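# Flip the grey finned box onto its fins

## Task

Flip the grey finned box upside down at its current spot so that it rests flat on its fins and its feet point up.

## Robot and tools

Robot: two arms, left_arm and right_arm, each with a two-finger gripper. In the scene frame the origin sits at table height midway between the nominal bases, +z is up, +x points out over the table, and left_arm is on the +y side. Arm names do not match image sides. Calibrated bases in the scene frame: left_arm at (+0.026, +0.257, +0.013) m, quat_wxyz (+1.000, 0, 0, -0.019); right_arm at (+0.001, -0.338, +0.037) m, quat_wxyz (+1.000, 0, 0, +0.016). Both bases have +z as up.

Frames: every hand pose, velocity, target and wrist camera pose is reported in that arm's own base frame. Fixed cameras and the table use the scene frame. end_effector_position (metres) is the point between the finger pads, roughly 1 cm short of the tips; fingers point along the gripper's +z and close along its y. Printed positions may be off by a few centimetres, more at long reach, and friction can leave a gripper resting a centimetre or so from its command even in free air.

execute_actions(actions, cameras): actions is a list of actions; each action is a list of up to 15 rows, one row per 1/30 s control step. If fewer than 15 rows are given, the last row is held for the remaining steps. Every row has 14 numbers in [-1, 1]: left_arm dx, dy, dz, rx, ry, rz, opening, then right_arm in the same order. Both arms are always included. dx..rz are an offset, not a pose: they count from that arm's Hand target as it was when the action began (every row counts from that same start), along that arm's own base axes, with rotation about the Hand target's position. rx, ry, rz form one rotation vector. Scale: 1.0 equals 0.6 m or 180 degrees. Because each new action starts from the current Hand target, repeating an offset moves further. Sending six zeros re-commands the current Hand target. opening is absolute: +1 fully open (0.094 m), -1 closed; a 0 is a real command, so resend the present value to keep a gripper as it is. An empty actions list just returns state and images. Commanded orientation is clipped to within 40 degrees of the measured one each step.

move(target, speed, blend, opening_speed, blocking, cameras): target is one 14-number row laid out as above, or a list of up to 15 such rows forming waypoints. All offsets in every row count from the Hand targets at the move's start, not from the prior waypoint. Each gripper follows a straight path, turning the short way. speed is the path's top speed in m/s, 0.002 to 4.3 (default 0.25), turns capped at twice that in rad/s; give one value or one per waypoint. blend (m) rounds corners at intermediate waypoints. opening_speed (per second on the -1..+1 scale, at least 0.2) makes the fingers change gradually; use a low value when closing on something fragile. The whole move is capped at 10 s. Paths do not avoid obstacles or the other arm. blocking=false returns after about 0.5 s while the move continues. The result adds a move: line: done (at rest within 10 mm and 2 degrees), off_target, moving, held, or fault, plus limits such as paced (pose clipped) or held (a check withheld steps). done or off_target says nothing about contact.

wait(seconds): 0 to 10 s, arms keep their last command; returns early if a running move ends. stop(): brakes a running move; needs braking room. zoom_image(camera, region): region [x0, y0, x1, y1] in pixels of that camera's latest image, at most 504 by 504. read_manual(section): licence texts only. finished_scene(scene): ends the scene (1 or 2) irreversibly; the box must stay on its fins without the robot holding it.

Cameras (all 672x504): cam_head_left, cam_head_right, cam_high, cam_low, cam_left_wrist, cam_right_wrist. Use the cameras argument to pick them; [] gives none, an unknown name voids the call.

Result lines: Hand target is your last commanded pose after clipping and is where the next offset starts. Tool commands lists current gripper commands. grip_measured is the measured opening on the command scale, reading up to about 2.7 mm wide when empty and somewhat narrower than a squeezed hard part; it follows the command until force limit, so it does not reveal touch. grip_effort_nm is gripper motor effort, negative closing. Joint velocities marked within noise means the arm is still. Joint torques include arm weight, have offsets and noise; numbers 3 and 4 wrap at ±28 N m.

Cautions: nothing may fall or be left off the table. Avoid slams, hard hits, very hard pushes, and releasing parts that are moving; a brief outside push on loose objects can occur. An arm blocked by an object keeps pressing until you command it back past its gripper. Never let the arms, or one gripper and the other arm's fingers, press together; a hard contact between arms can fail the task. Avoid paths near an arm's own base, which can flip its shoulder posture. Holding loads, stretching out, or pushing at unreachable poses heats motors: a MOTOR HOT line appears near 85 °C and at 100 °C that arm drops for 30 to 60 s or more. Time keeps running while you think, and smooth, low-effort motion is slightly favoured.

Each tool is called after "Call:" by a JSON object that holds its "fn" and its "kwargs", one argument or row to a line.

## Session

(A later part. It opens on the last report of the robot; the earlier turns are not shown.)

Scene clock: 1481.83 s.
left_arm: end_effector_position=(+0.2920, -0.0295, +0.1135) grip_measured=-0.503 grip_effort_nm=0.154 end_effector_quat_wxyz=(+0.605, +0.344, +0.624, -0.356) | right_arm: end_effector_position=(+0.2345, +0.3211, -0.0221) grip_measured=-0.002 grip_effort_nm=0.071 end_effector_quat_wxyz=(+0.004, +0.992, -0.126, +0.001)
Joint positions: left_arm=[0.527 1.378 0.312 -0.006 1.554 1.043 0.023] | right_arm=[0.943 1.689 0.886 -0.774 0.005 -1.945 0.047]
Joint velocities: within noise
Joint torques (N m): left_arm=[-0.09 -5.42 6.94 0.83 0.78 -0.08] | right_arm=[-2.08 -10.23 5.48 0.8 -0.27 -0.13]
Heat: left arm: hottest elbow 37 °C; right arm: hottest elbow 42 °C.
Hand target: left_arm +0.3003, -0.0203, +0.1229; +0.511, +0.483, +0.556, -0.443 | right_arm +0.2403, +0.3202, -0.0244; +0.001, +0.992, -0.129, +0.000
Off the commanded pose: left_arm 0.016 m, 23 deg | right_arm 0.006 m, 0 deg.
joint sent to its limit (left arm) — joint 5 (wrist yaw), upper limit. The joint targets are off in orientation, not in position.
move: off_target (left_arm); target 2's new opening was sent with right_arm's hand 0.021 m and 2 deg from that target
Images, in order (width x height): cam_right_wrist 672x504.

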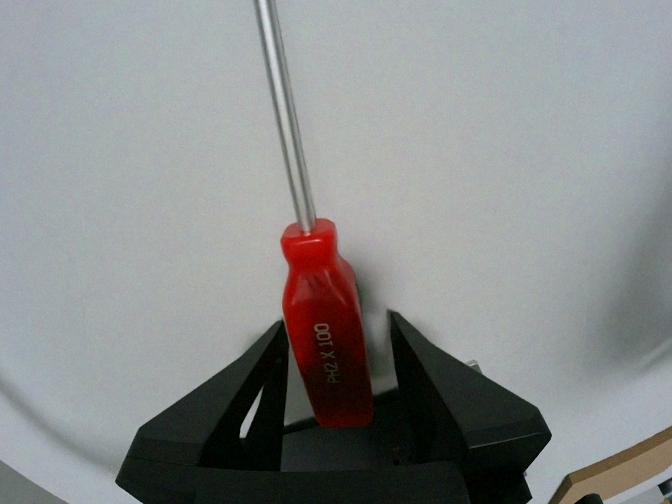

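Call:
{"fn": "move", "kwargs": {
  "target": [
    [0,0,0,0,0,0,-0.5,0,0,0,0,0,0,-0.75],
    [0,0,0,0,0,0,-0.5,0,0,0.22,0,0,0,-0.75],
    [0,0,0,0,0,0,-0.5,-0.1,-0.04,0.22,0,0,-0.4,-0.75],
    [0,0,0,0,0,0,-0.5,-0.172,-0.08,0.22,0,0,-0.839,-0.75],
    [0,0,0,0,0,0,-0.5,-0.172,-0.08,0.04,0,0,-0.839,-0.75]
  ],
  "speed": [0.1,0.2,0.3,0.3,0.2],
  "opening_speed": 1.2
}}

Scene clock: 1498.03 s.
left_arm: end_effector_position=(+0.2917, -0.0296, +0.1158) grip_measured=-0.503 grip_effort_nm=0.159 end_effector_quat_wxyz=(+0.606, +0.349, +0.622, -0.353) | right_arm: end_effector_position=(+0.1379, +0.2656, -0.0005) grip_measured=-0.402 grip_effort_nm=-1.038 end_effector_quat_wxyz=(-0.005, -0.120, +0.993, -0.002)
Joint positions: left_arm=[0.527 1.377 0.356 -0.255 1.554 1.26 0.023] | right_arm=[1.09 1.418 0.634 -0.796 -0.006 0.85 0.028]
Joint velocities: within noise
Joint torques (N m): left_arm=[0.09 -4.78 6.99 0.69 0.85 -0.06] | right_arm=[0.21 -6.3 5.98 0.81 0.17 0.01]
Heat: left arm: hottest elbow 37 °C; right arm: hottest elbow 40 °C.
Hand target: left_arm +0.3002, -0.0204, +0.1229; +0.511, +0.483, +0.556, -0.443 | right_arm +0.1371, +0.2723, -0.0004; -0.001, -0.123, +0.992, +0.001
Off the commanded pose: left_arm 0.014 m, 23 deg | right_arm 0.007 m, 1 deg.
joint sent to its limit (left arm) — joint 5 (wrist yaw), upper limit. The joint targets are off in orientation, not in position.
move: off_target (left_arm)

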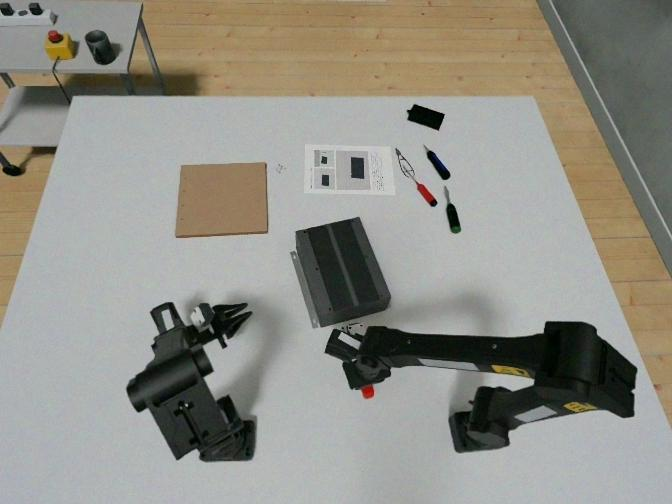

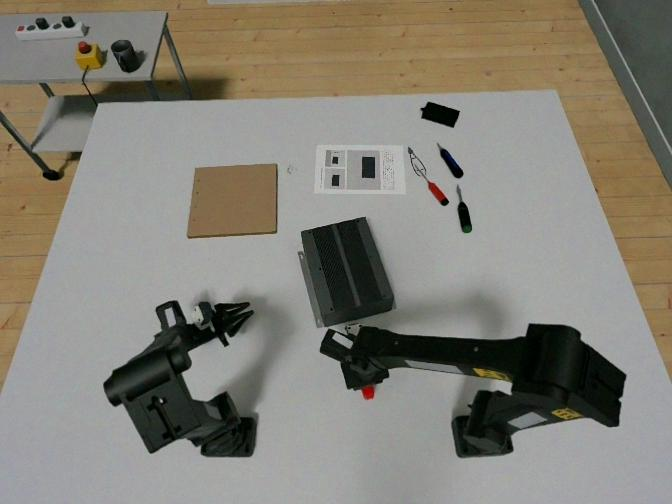

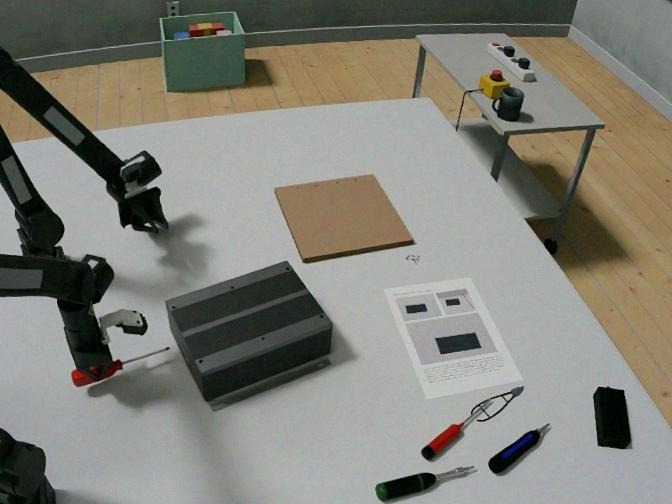

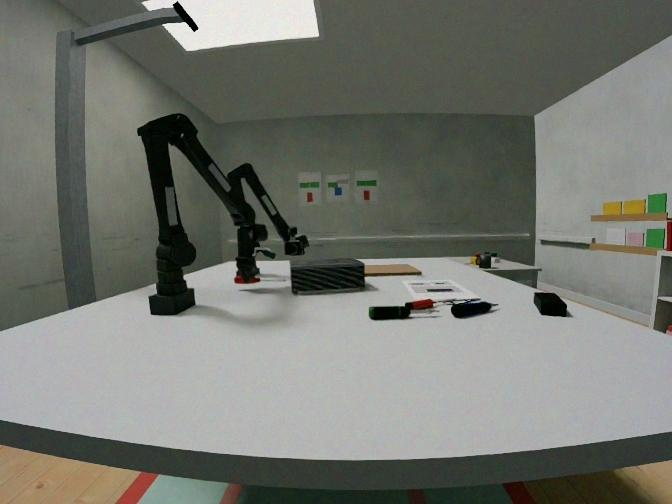

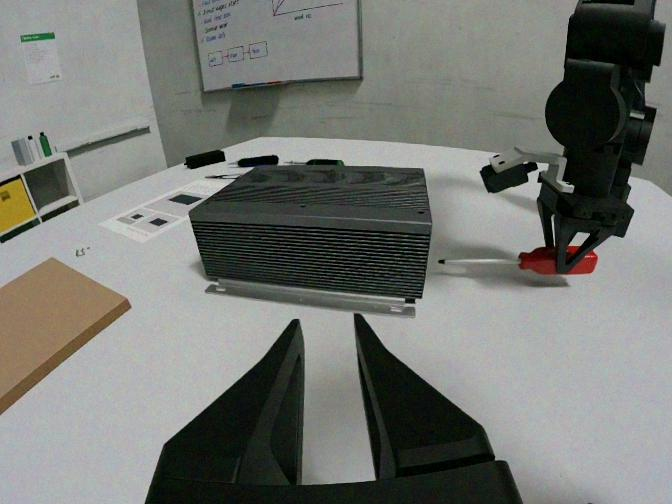

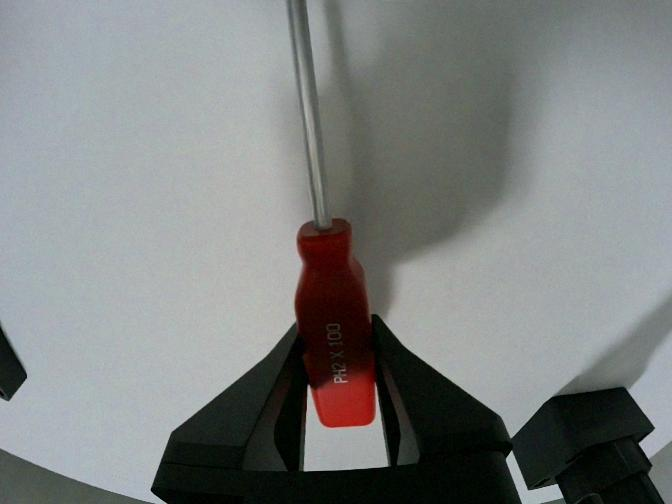

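Call:
{"fn": "zoom_image", "kwargs": {
  "camera": "cam_high",
  "region": [60, 270, 260, 420]
}}

Call:
{"fn": "zoom_image", "kwargs": {
  "camera": "cam_left_wrist",
  "region": [370, 160, 620, 340]
}}

Call:
{"fn": "zoom_image", "kwargs": {
  "camera": "cam_head_right",
  "region": [290, 280, 410, 400]
}}

Scaled by 2.520.

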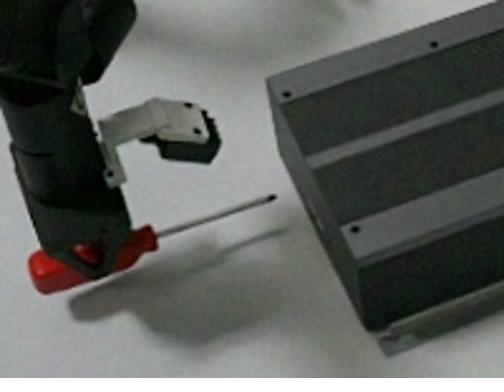

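Scaled by 2.016 from the camera's 672x504 image, which has a finer 960x720 frame.

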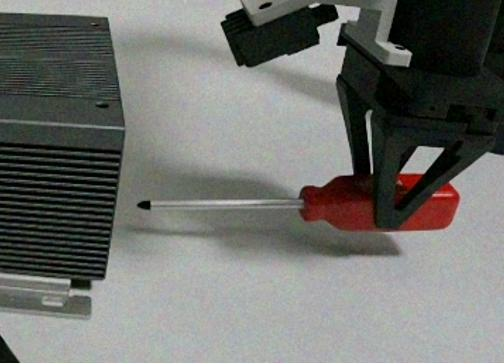

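Scaled by 4.200.

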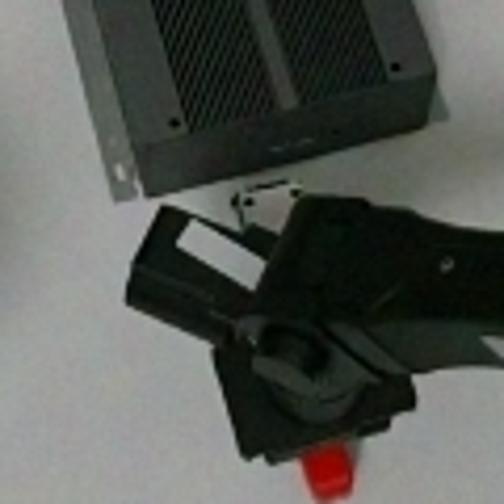

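Call:
{"fn": "move", "kwargs": {
  "target": [
    [0,0,0,0,0,0,-0.5,0,0,-0.043,0,0,0,-0.75],
    [0,0,0,0,0,0,-0.5,0.0486,0.0117,-0.043,0,0,0,-0.75]
  ],
  "speed": [0.08,0.05],
  "cameras": ["cam_left_wrist","cam_right_wrist","cam_high"]
}}

Call:
{"fn": "zoom_image", "kwargs": {
  "camera": "cam_left_wrist",
  "region": [370, 160, 620, 340]
}}

Call:
{"fn": "zoom_image", "kwargs": {
  "camera": "cam_high",
  "region": [60, 270, 260, 420]
}}

Scene clock: 1517.87 s.
left_arm: end_effector_position=(+0.2918, -0.0296, +0.1171) grip_measured=-0.503 grip_effort_nm=0.159 end_effector_quat_wxyz=(+0.607, +0.350, +0.621, -0.352) | right_arm: end_effector_position=(+0.1561, +0.2731, -0.0231) grip_measured=-0.402 grip_effort_nm=-1.048 end_effector_quat_wxyz=(-0.002, -0.127, +0.992, -0.001)
Joint positions: left_arm=[0.527 1.377 0.366 -0.312 1.554 1.311 0.023] | right_arm=[1.051 1.51 0.649 -0.713 -0.003 0.797 0.028]
Joint velocities: within noise
Joint torques (N m): left_arm=[0.09 -4.25 7.12 0.57 0.85 -0.11] | right_arm=[-2.2 -5.19 6.82 0.99 0.12 -0.12]
Heat: left arm: hottest elbow 37 °C; right arm: hottest elbow 39 °C.
Hand target: left_arm +0.3003, -0.0204, +0.1229; +0.511, +0.484, +0.556, -0.443 | right_arm +0.1662, +0.2793, -0.0262; +0.000, -0.123, +0.992, +0.001
Off the commanded pose: left_arm 0.014 m, 23 deg | right_arm 0.012 m, 1 deg.
joint sent to its limit (left arm) — joint 5 (wrist yaw), upper limit. The joint targets are off in orientation, not in position.
move: off_target (left_arm, right_arm)
Images, in order (width x height): cam_high 672x504, cam_left_wrist 672x504, cam_right_wrist 672x504.

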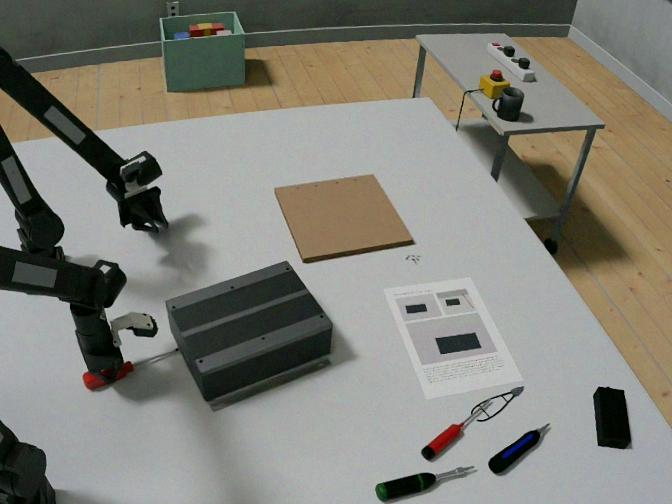

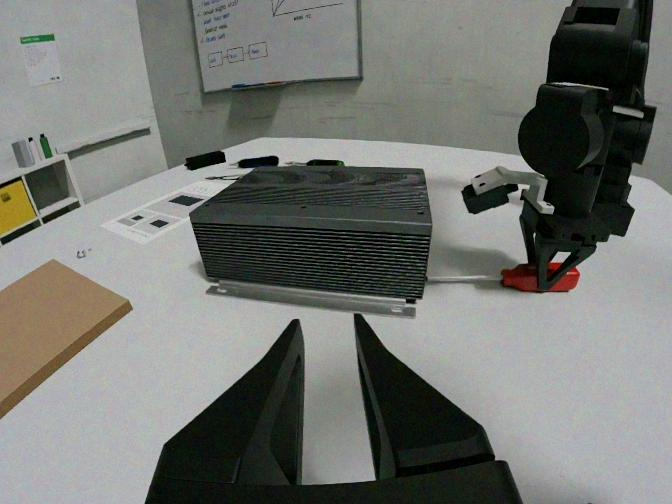

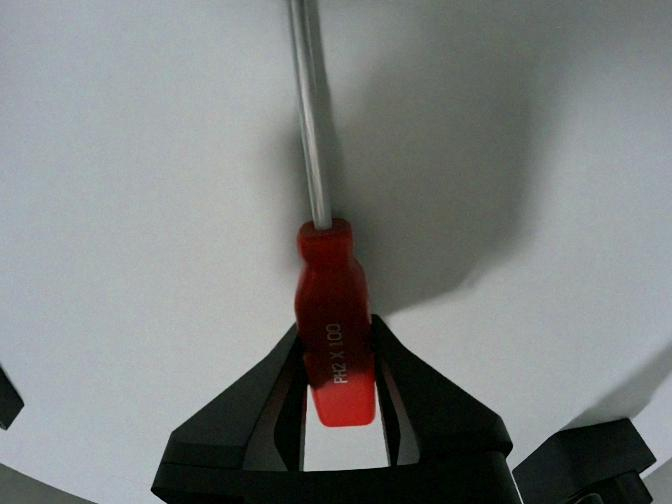

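Scaled by 2.016 from the camera's 672x504 image, which has a finer 960x720 frame.

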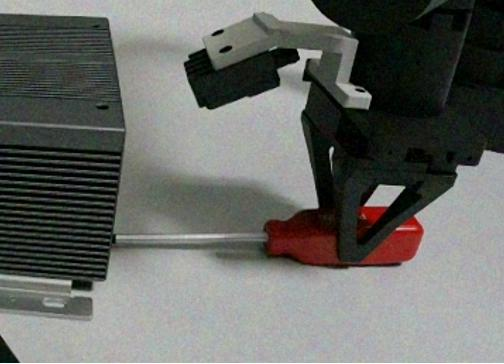

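Scaled by 2.520.

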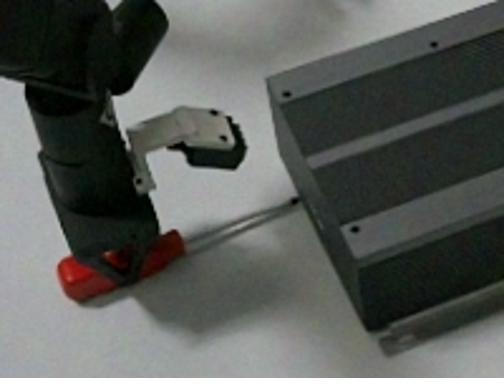

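Call:
{"fn": "move", "kwargs": {
  "target": [
    [0,0,0,0,0,0,-0.5,-0.05,-0.012,0.01,0,0,0,-0.75],
    [0,0,0,0,0,0,-0.5,-0.05,-0.012,0.01,-0.008,0.0323,0,-0.75]
  ],
  "speed": [0.08,0.05],
  "cameras": ["cam_left_wrist","cam_right_wrist","cam_high"]
}}

Call:
{"fn": "zoom_image", "kwargs": {
  "camera": "cam_left_wrist",
  "region": [370, 160, 620, 340]
}}

Call:
{"fn": "zoom_image", "kwargs": {
  "camera": "cam_high",
  "region": [60, 270, 260, 420]
}}

Scene clock: 1536.03 s.
left_arm: end_effector_position=(+0.2918, -0.0296, +0.1187) grip_measured=-0.503 grip_effort_nm=0.159 end_effector_quat_wxyz=(+0.608, +0.353, +0.619, -0.350) | right_arm: end_effector_position=(+0.1310, +0.2677, -0.0204) grip_measured=-0.402 grip_effort_nm=-1.043 end_effector_quat_wxyz=(-0.045, -0.124, +0.991, -0.004)
Joint positions: left_arm=[0.527 1.377 0.379 -0.379 1.554 1.374 0.023] | right_arm=[1.078 1.498 0.642 -0.774 -0.068 0.826 0.028]
Joint velocities: within noise
Joint torques (N m): left_arm=[0.09 -3.78 7.13 0.44 0.86 -0.01] | right_arm=[-1.79 -6.48 6.72 0.09 -0.48 -0.11]
Heat: left arm: hottest elbow 37 °C; right arm: hottest elbow 38 °C.
Hand target: left_arm +0.3003, -0.0204, +0.1229; +0.510, +0.483, +0.556, -0.443 | right_arm +0.1362, +0.2721, -0.0202; -0.052, -0.123, +0.991, -0.005
Off the commanded pose: left_arm 0.013 m, 23 deg | right_arm 0.007 m, 1 deg.
joint sent to its limit (left arm) — joint 5 (wrist yaw), upper limit. The joint targets are off in orientation, not in position.
move: off_target (left_arm)
Images, in order (width x height): cam_high 672x504, cam_left_wrist 672x504, cam_right_wrist 672x504.

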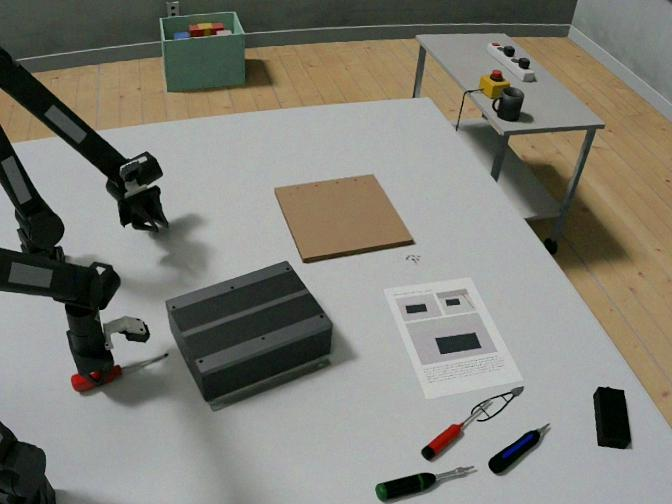

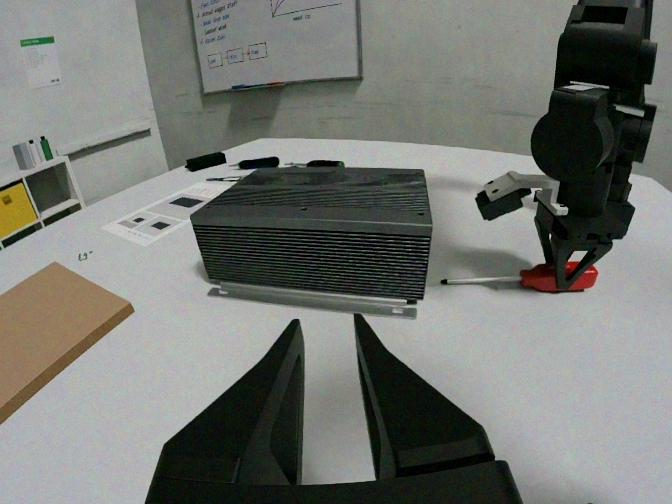

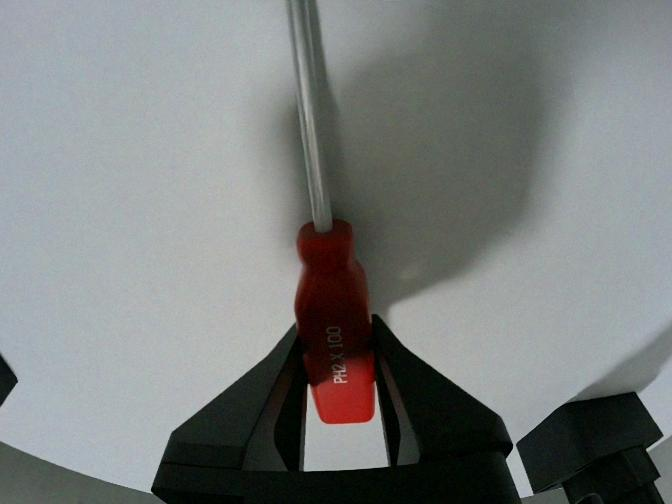

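Scaled by 2.016 from the camera's 672x504 image, which has a finer 960x720 frame.

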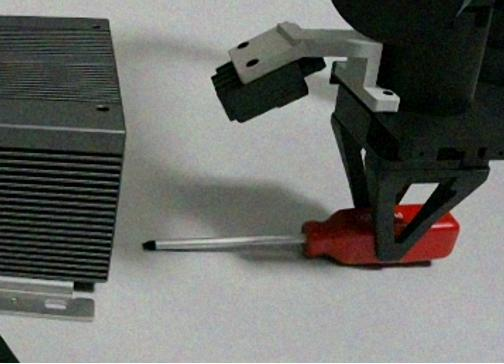

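Scaled by 2.520.

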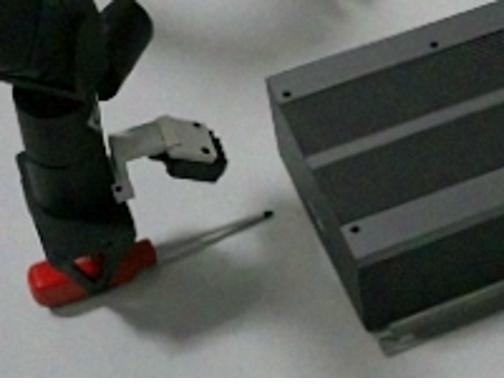

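Call:
{"fn": "move", "kwargs": {
  "target": [
    [0,0,0,0,0,0,-0.5,0.0,0.0,-0.004,-0.0013,0.0054,0,-0.75],
    [0,0,0,0,0,0,-0.5,0.055,0.0132,-0.004,-0.0013,0.0054,0,-0.75]
  ],
  "speed": [0.08,0.05],
  "cameras": ["cam_left_wrist","cam_right_wrist","cam_high"]
}}

Call:
{"fn": "zoom_image", "kwargs": {
  "camera": "cam_left_wrist",
  "region": [370, 160, 620, 340]
}}

Call:
{"fn": "zoom_image", "kwargs": {
  "camera": "cam_high",
  "region": [60, 270, 260, 420]
}}

Scene clock: 1546.03 s.
left_arm: end_effector_position=(+0.2916, -0.0297, +0.1192) grip_measured=-0.503 grip_effort_nm=0.154 end_effector_quat_wxyz=(+0.604, +0.354, +0.623, -0.349) | right_arm: end_effector_position=(+0.1623, +0.2767, -0.0222) grip_measured=-0.403 grip_effort_nm=-1.043 end_effector_quat_wxyz=(-0.056, -0.125, +0.991, -0.004)
Joint positions: left_arm=[0.527 1.377 0.393 -0.458 1.544 1.436 0.023] | right_arm=[0.999 1.566 0.715 -0.798 -0.081 0.745 0.028]
Joint velocities: within noise
Joint torques (N m): left_arm=[0.03 -4.01 7.2 0.4 0.63 -0.06] | right_arm=[-1.9 -6.59 6.82 -0.13 -0.19 -0.17]
Heat: left arm: hottest elbow 37 °C; right arm: hottest elbow 38 °C.
Hand target: left_arm +0.3003, -0.0204, +0.1230; +0.511, +0.484, +0.556, -0.443 | right_arm +0.1691, +0.2799, -0.0227; -0.061, -0.123, +0.991, -0.006
Off the commanded pose: left_arm 0.013 m, 23 deg | right_arm 0.008 m, 1 deg.
move: off_target (left_arm)
Images, in order (width x height): cam_high 672x504, cam_left_wrist 672x504, cam_right_wrist 672x504.

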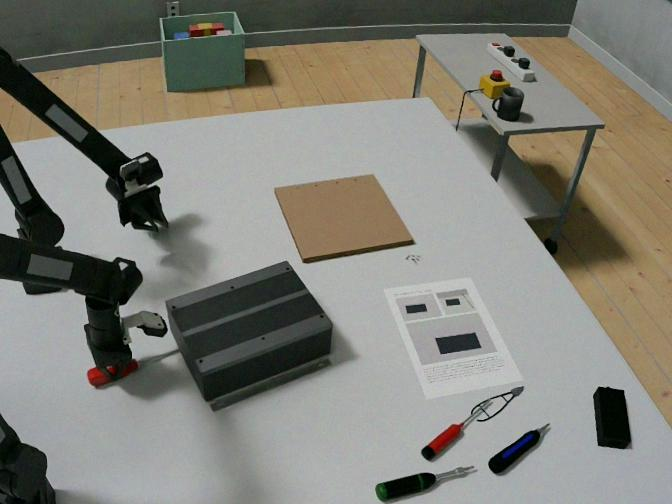

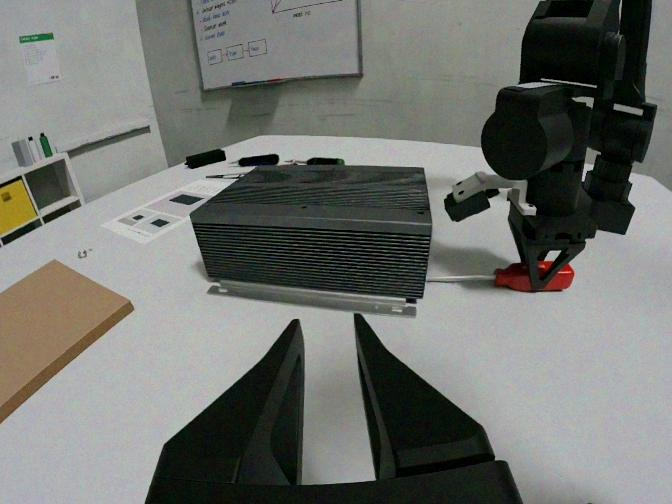

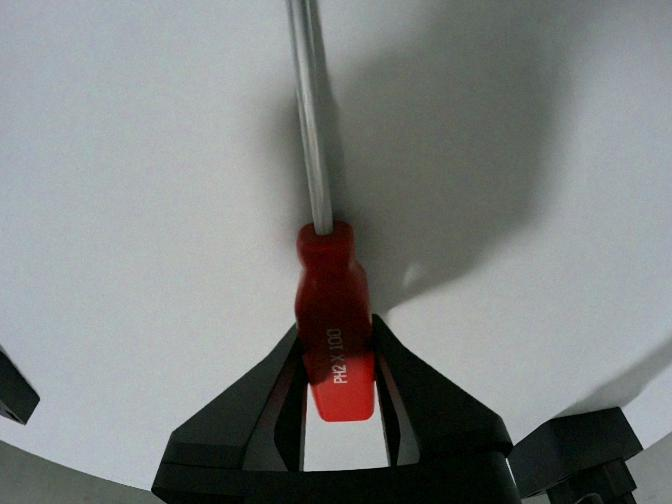

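Scaled by 2.016 from the camera's 672x504 image, which has a finer 960x720 frame.

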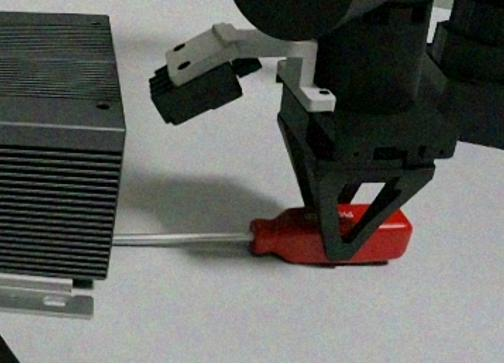

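Scaled by 2.520.

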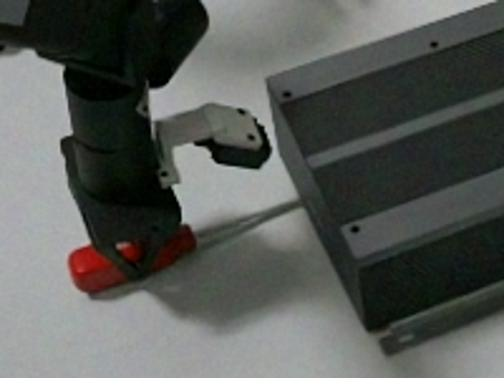

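Call:
{"fn": "execute_actions", "kwargs": {
  "actions": []
}}

Scene clock: 1582.13 s.
left_arm: end_effector_position=(+0.2915, -0.0297, +0.1192) grip_measured=-0.503 grip_effort_nm=0.154 end_effector_quat_wxyz=(+0.604, +0.354, +0.623, -0.349) | right_arm: end_effector_position=(+0.1622, +0.2766, -0.0222) grip_measured=-0.403 grip_effort_nm=-1.043 end_effector_quat_wxyz=(-0.056, -0.125, +0.991, -0.004)
Joint positions: left_arm=[0.527 1.377 0.393 -0.459 1.544 1.437 0.023] | right_arm=[0.999 1.566 0.715 -0.798 -0.081 0.744 0.028]
Joint velocities: within noise
Joint torques (N m): left_arm=[0.09 -3.72 7.15 0.43 0.63 -0.06] | right_arm=[-1.96 -6.48 6.82 -0.06 -0.19 -0.09]
Heat: left arm: hottest elbow 39 °C; right arm: hottest elbow 38 °C.
Hand target: left_arm +0.3002, -0.0204, +0.1230; +0.511, +0.483, +0.556, -0.443 | right_arm +0.1691, +0.2799, -0.0227; -0.061, -0.123, +0.991, -0.006
Tool commands: left_gripper/opening=-0.5 right_gripper/opening=-0.75
Off the commanded pose: left_arm 0.013 m, 23 deg | right_arm 0.008 m, 1 deg.

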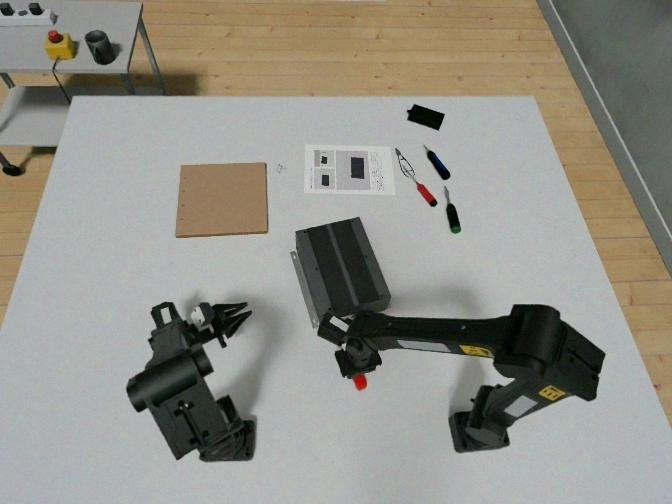

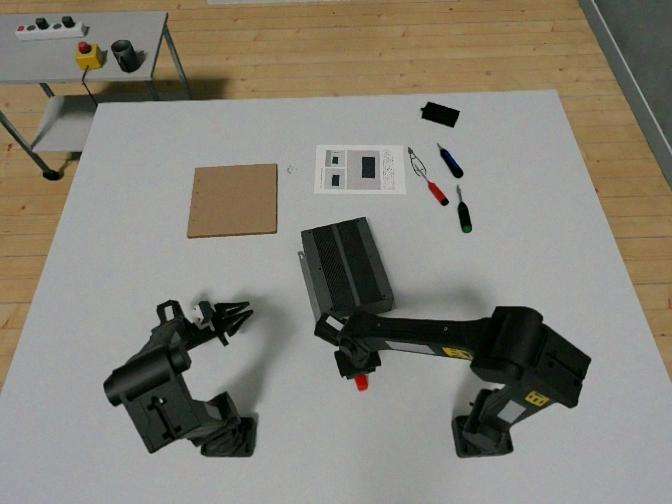

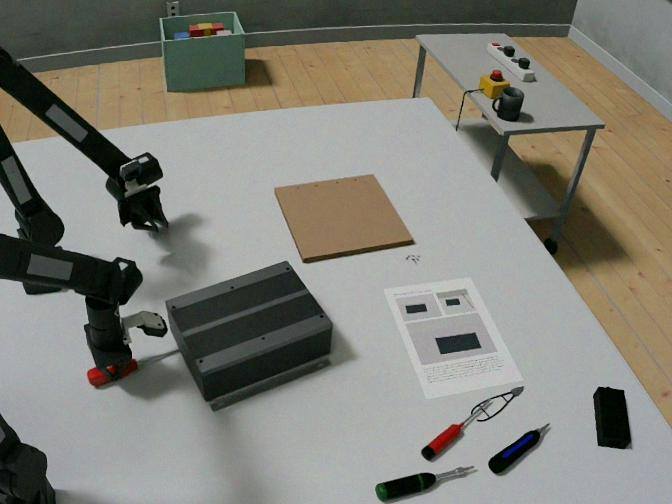

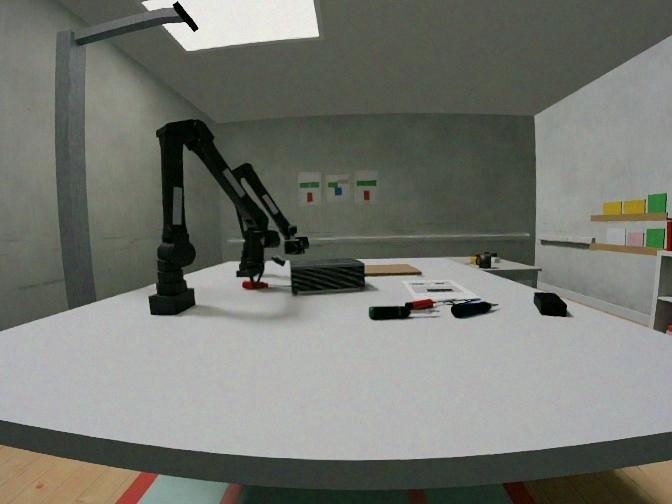

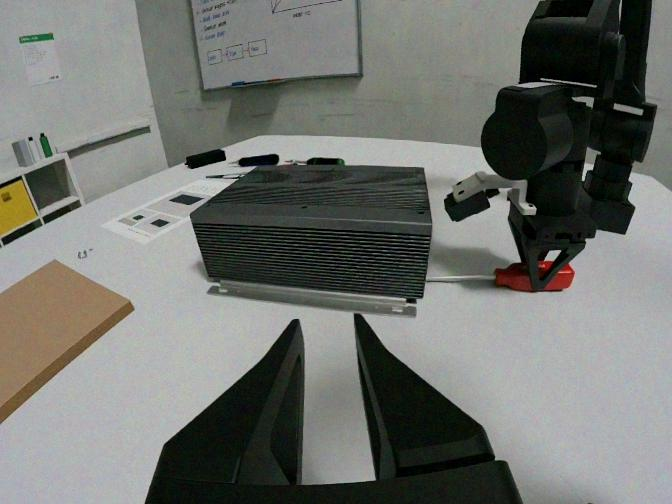

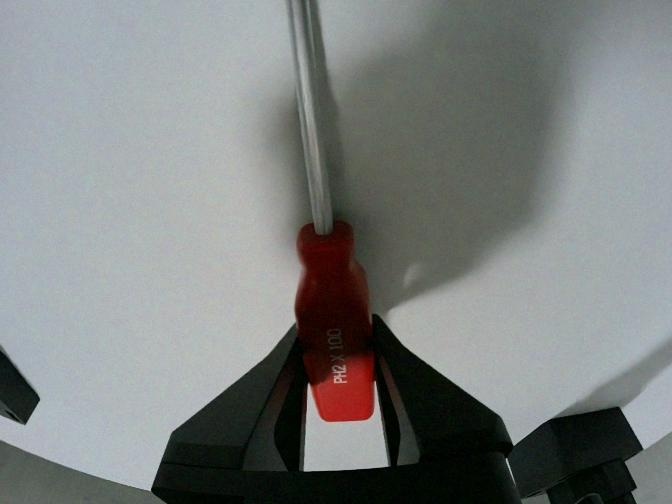

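Call:
{"fn": "move", "kwargs": {
  "target": [0,0,0,0,0,0,-0.5,0.0405,0.0097,0,0,0,0,-0.75],
  "speed": 0.04,
  "cameras": ["cam_left_wrist","cam_high","cam_right_wrist"]
}}

Scene clock: 1596.77 s.
left_arm: end_effector_position=(+0.2927, -0.0230, +0.1220) grip_measured=-0.503 grip_effort_nm=0.154 end_effector_quat_wxyz=(+0.495, +0.433, +0.662, -0.360) | right_arm: end_effector_position=(+0.1795, +0.2785, -0.0223) grip_measured=-0.403 grip_effort_nm=-1.043 end_effector_quat_wxyz=(-0.061, -0.124, +0.990, -0.009)
Joint positions: left_arm=[0.518 1.475 0.63 -1.266 1.275 2.08 0.023] | right_arm=[0.959 1.6 0.757 -0.824 -0.078 0.705 0.028]
Joint velocities: within noise
Joint torques (N m): left_arm=[-1.49 -4.54 7.32 -0.65 0.52 -0.04] | right_arm=[-3.19 -6.89 7.64 0.16 -0.1 -0.17]
Heat: left arm: hottest elbow 39 °C; right arm: hottest elbow 38 °C.
Hand target: left_arm +0.3003, -0.0204, +0.1229; +0.511, +0.483, +0.556, -0.443 | right_arm +0.1936, +0.2859, -0.0226; -0.061, -0.123, +0.991, -0.006
Off the commanded pose: left_arm 0.008 m, 17 deg | right_arm 0.016 m, 0 deg.
joint sent to its limit (left arm) — joint 6 (wrist roll), upper limit. The joint targets are off in orientation, not in position.
move: off_target (left_arm, right_arm)
Images, in order (width x height): cam_high 672x504, cam_left_wrist 672x504, cam_right_wrist 672x504.

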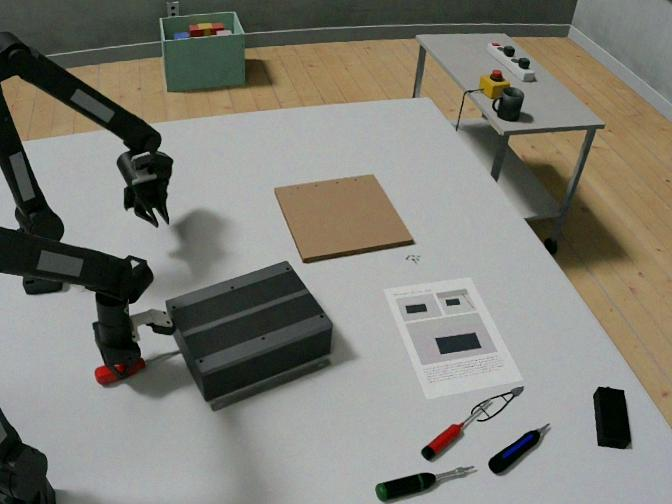

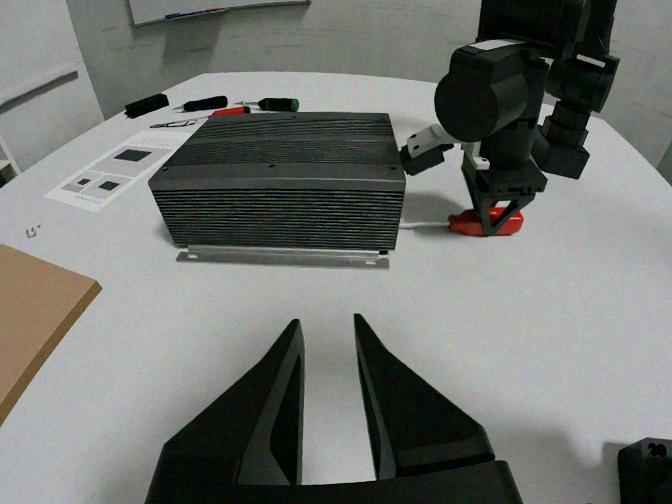

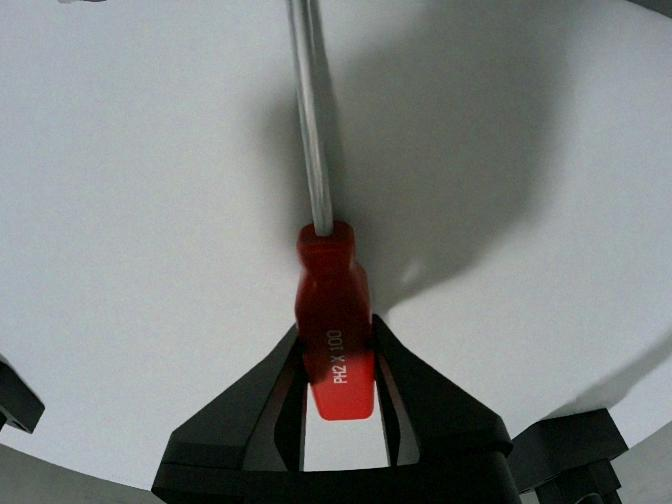

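Call:
{"fn": "move", "kwargs": {
  "target": [
    [-0.1,-0.05,0.04,0.182,-0.458,-0.012,-0.5,-0.036,-0.009,0,0,0,0,-0.75],
    [-0.1,-0.05,0.04,0.182,-0.458,-0.012,-0.5,-0.036,-0.009,0.025,0,0,0,-0.75],
    [-0.1,-0.05,0.04,0.182,-0.458,-0.012,-0.5,-0.036,-0.009,0.075,0,0,0,-0.75]
  ],
  "speed": 0.08
}}

Scene clock: 1725.23 s.
left_arm: end_effector_position=(+0.2410, -0.0532, +0.1490) grip_measured=-0.503 grip_effort_nm=0.149 end_effector_quat_wxyz=(+0.671, +0.682, +0.208, +0.201) | right_arm: end_effector_position=(+0.1777, +0.2785, -0.0223) grip_measured=-0.403 grip_effort_nm=-1.043 end_effector_quat_wxyz=(-0.060, -0.121, +0.991, -0.008)
Joint positions: left_arm=[0.555 0.957 0.092 0.35 1.535 2.081 0.023] | right_arm=[0.964 1.595 0.751 -0.819 -0.078 0.718 0.028]
Joint velocities: within noise
Joint torques (N m): left_arm=[0.15 1.2 6.09 2.04 0.52 -0.15] | right_arm=[-0.21 -9.52 4.41 0.5 -0.26 0.1]
Heat: left arm: hottest elbow 37 °C; right arm: hottest elbow 40 °C.
Hand target: left_arm +0.2403, -0.0503, +0.1470; +0.594, +0.775, +0.172, +0.132 | right_arm +0.1718, +0.2804, -0.0225; -0.061, -0.123, +0.991, -0.006 (not the last commanded pose)
Off the commanded pose: left_arm 0.004 m, 16 deg | right_arm 0.045 m, 0 deg.
joint sent to its limit (left arm) — joint 6 (wrist roll), upper limit.
move: off_target (left_arm, right_arm; path cut at 10 s); path passed 1 of 3 targets

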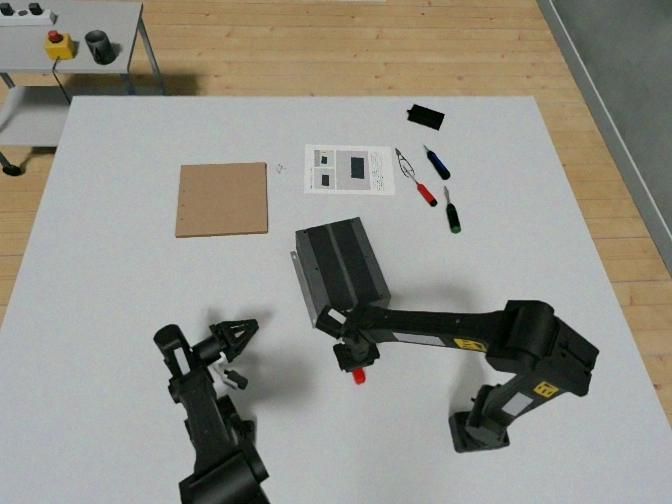

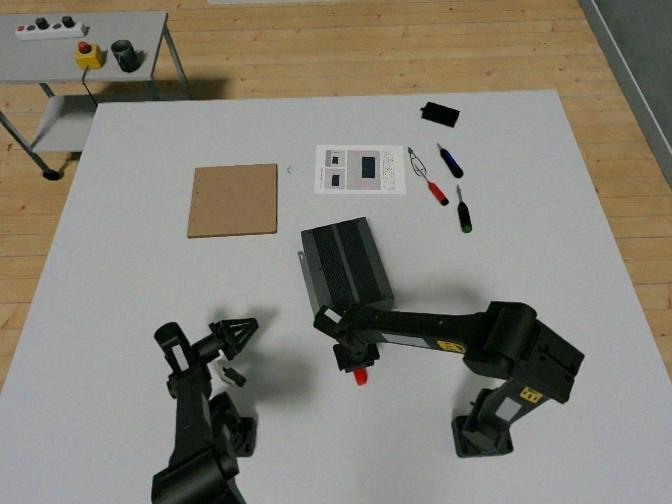

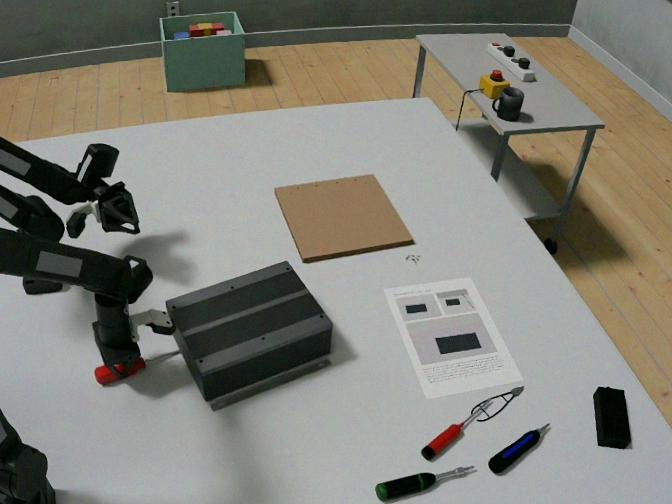

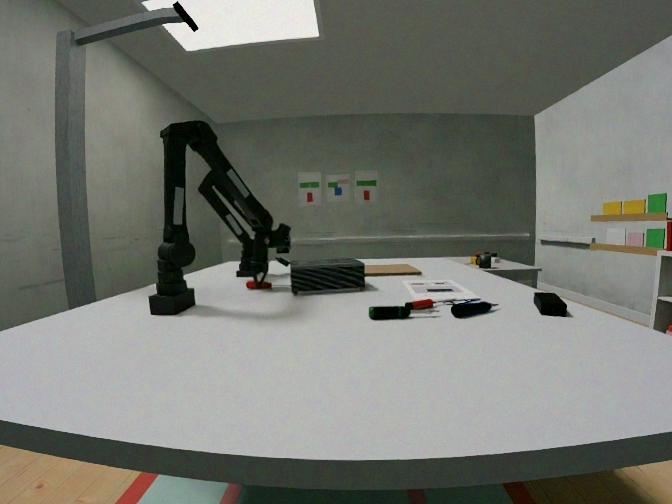

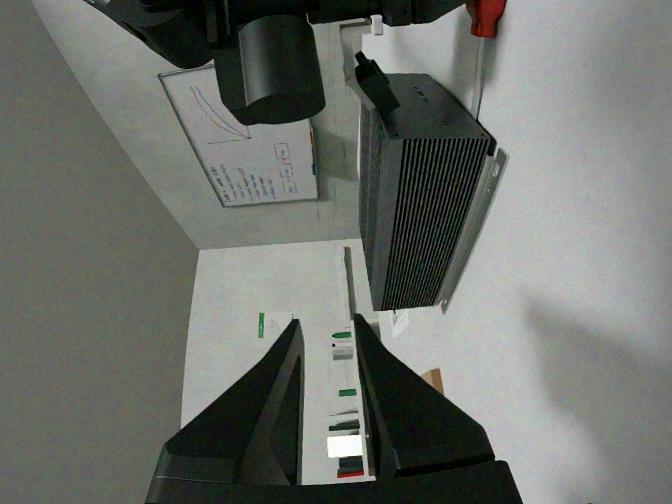

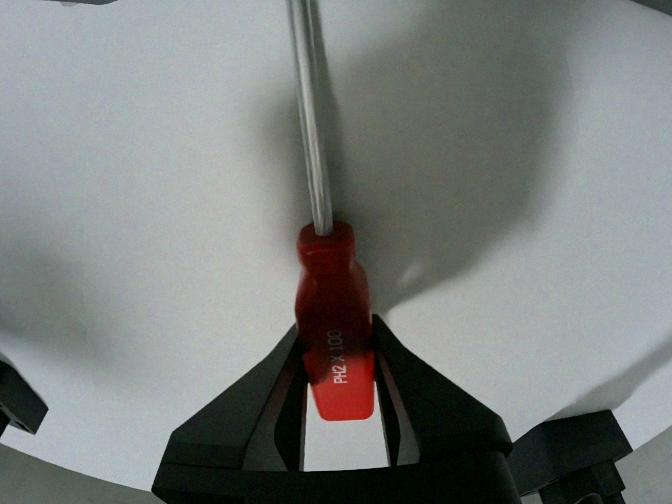

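Call:
{"fn": "move", "kwargs": {
  "target": [
    [0,0,0,0,0,0,-0.5,0,0,0.03,0,0,0,-0.75],
    [0,0,0,0,0,0,-0.5,0,0,0.075,0,0,0,-0.75]
  ],
  "speed": 0.05
}}

Scene clock: 1734.70 s.
left_arm: end_effector_position=(+0.2409, -0.0533, +0.1488) grip_measured=-0.503 grip_effort_nm=0.149 end_effector_quat_wxyz=(+0.673, +0.682, +0.204, +0.201) | right_arm: end_effector_position=(+0.1618, +0.2625, +0.0086) grip_measured=-0.403 grip_effort_nm=-1.043 end_effector_quat_wxyz=(-0.082, -0.120, +0.989, -0.023)
Joint positions: left_arm=[0.556 0.968 0.092 0.364 1.542 2.081 0.023] | right_arm=[0.969 1.505 0.751 -0.96 -0.092 0.72 0.028]
Joint velocities: within noise
Joint torques (N m): left_arm=[0.15 1.26 6.06 2.1 0.54 -0.15] | right_arm=[-0.15 -10.05 8.03 0.35 0.26 0.08]
Heat: left arm: hottest elbow 37 °C; right arm: hottest elbow 39 °C.
Hand target: left_arm +0.2403, -0.0504, +0.1470; +0.594, +0.775, +0.172, +0.132 | right_arm +0.1720, +0.2804, +0.0226; -0.061, -0.122, +0.991, -0.006
Off the commanded pose: left_arm 0.003 m, 16 deg | right_arm 0.025 m, 3 deg.
joint sent to its limit (left arm) — joint 6 (wrist roll), upper limit. The joint targets are off in orientation, not in position.
move: off_target (left_arm, right_arm)

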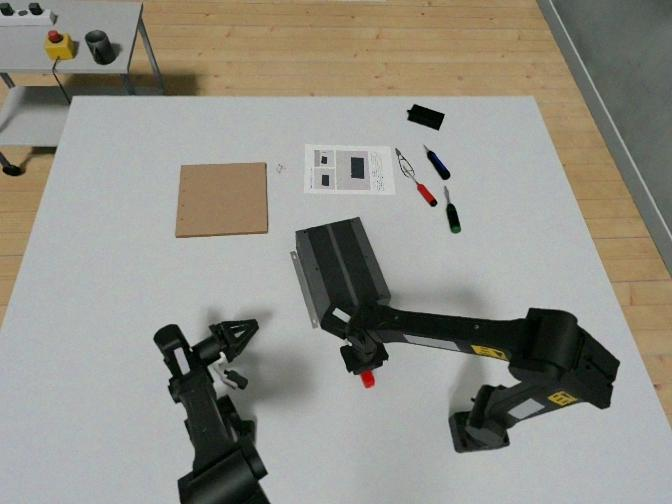

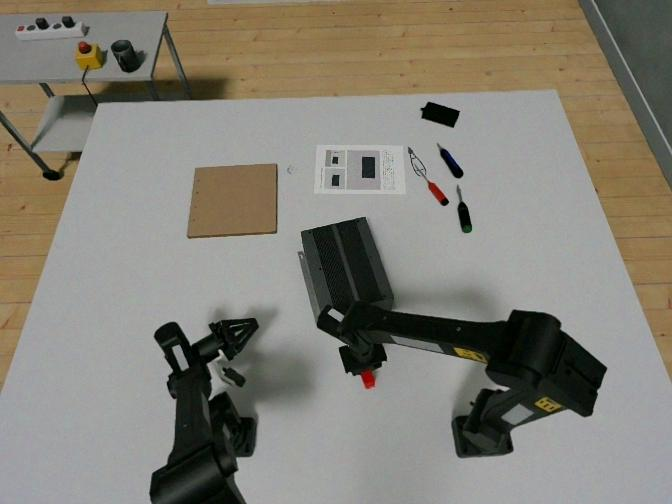

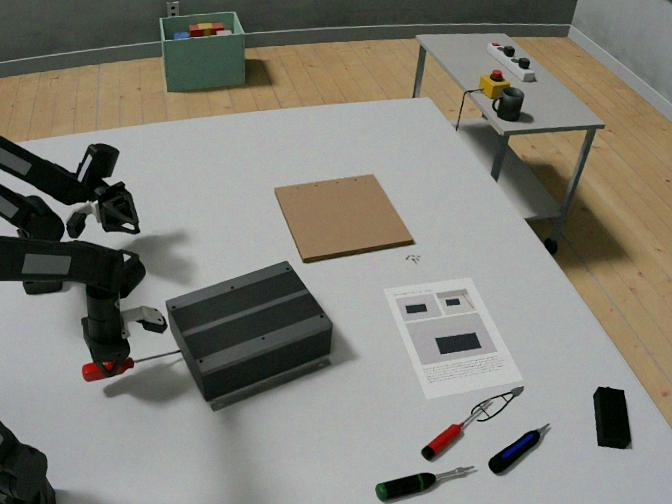

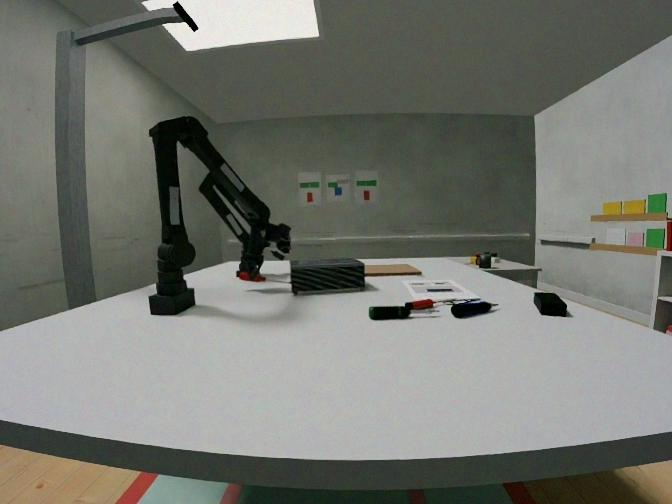

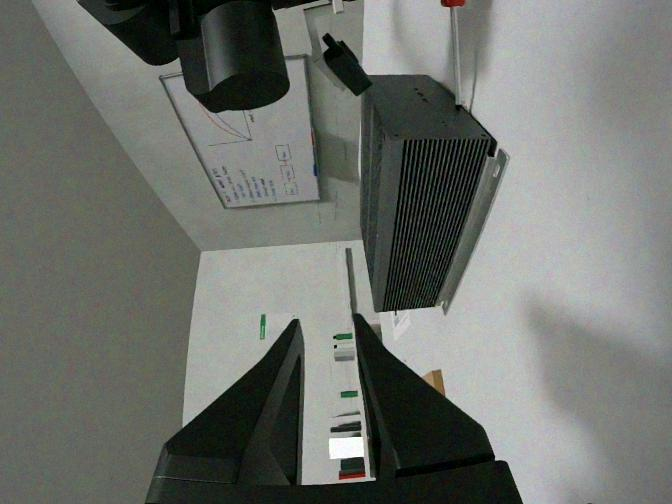

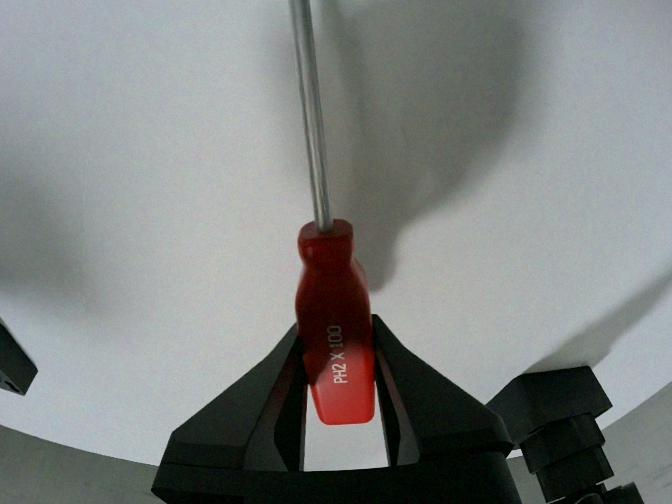

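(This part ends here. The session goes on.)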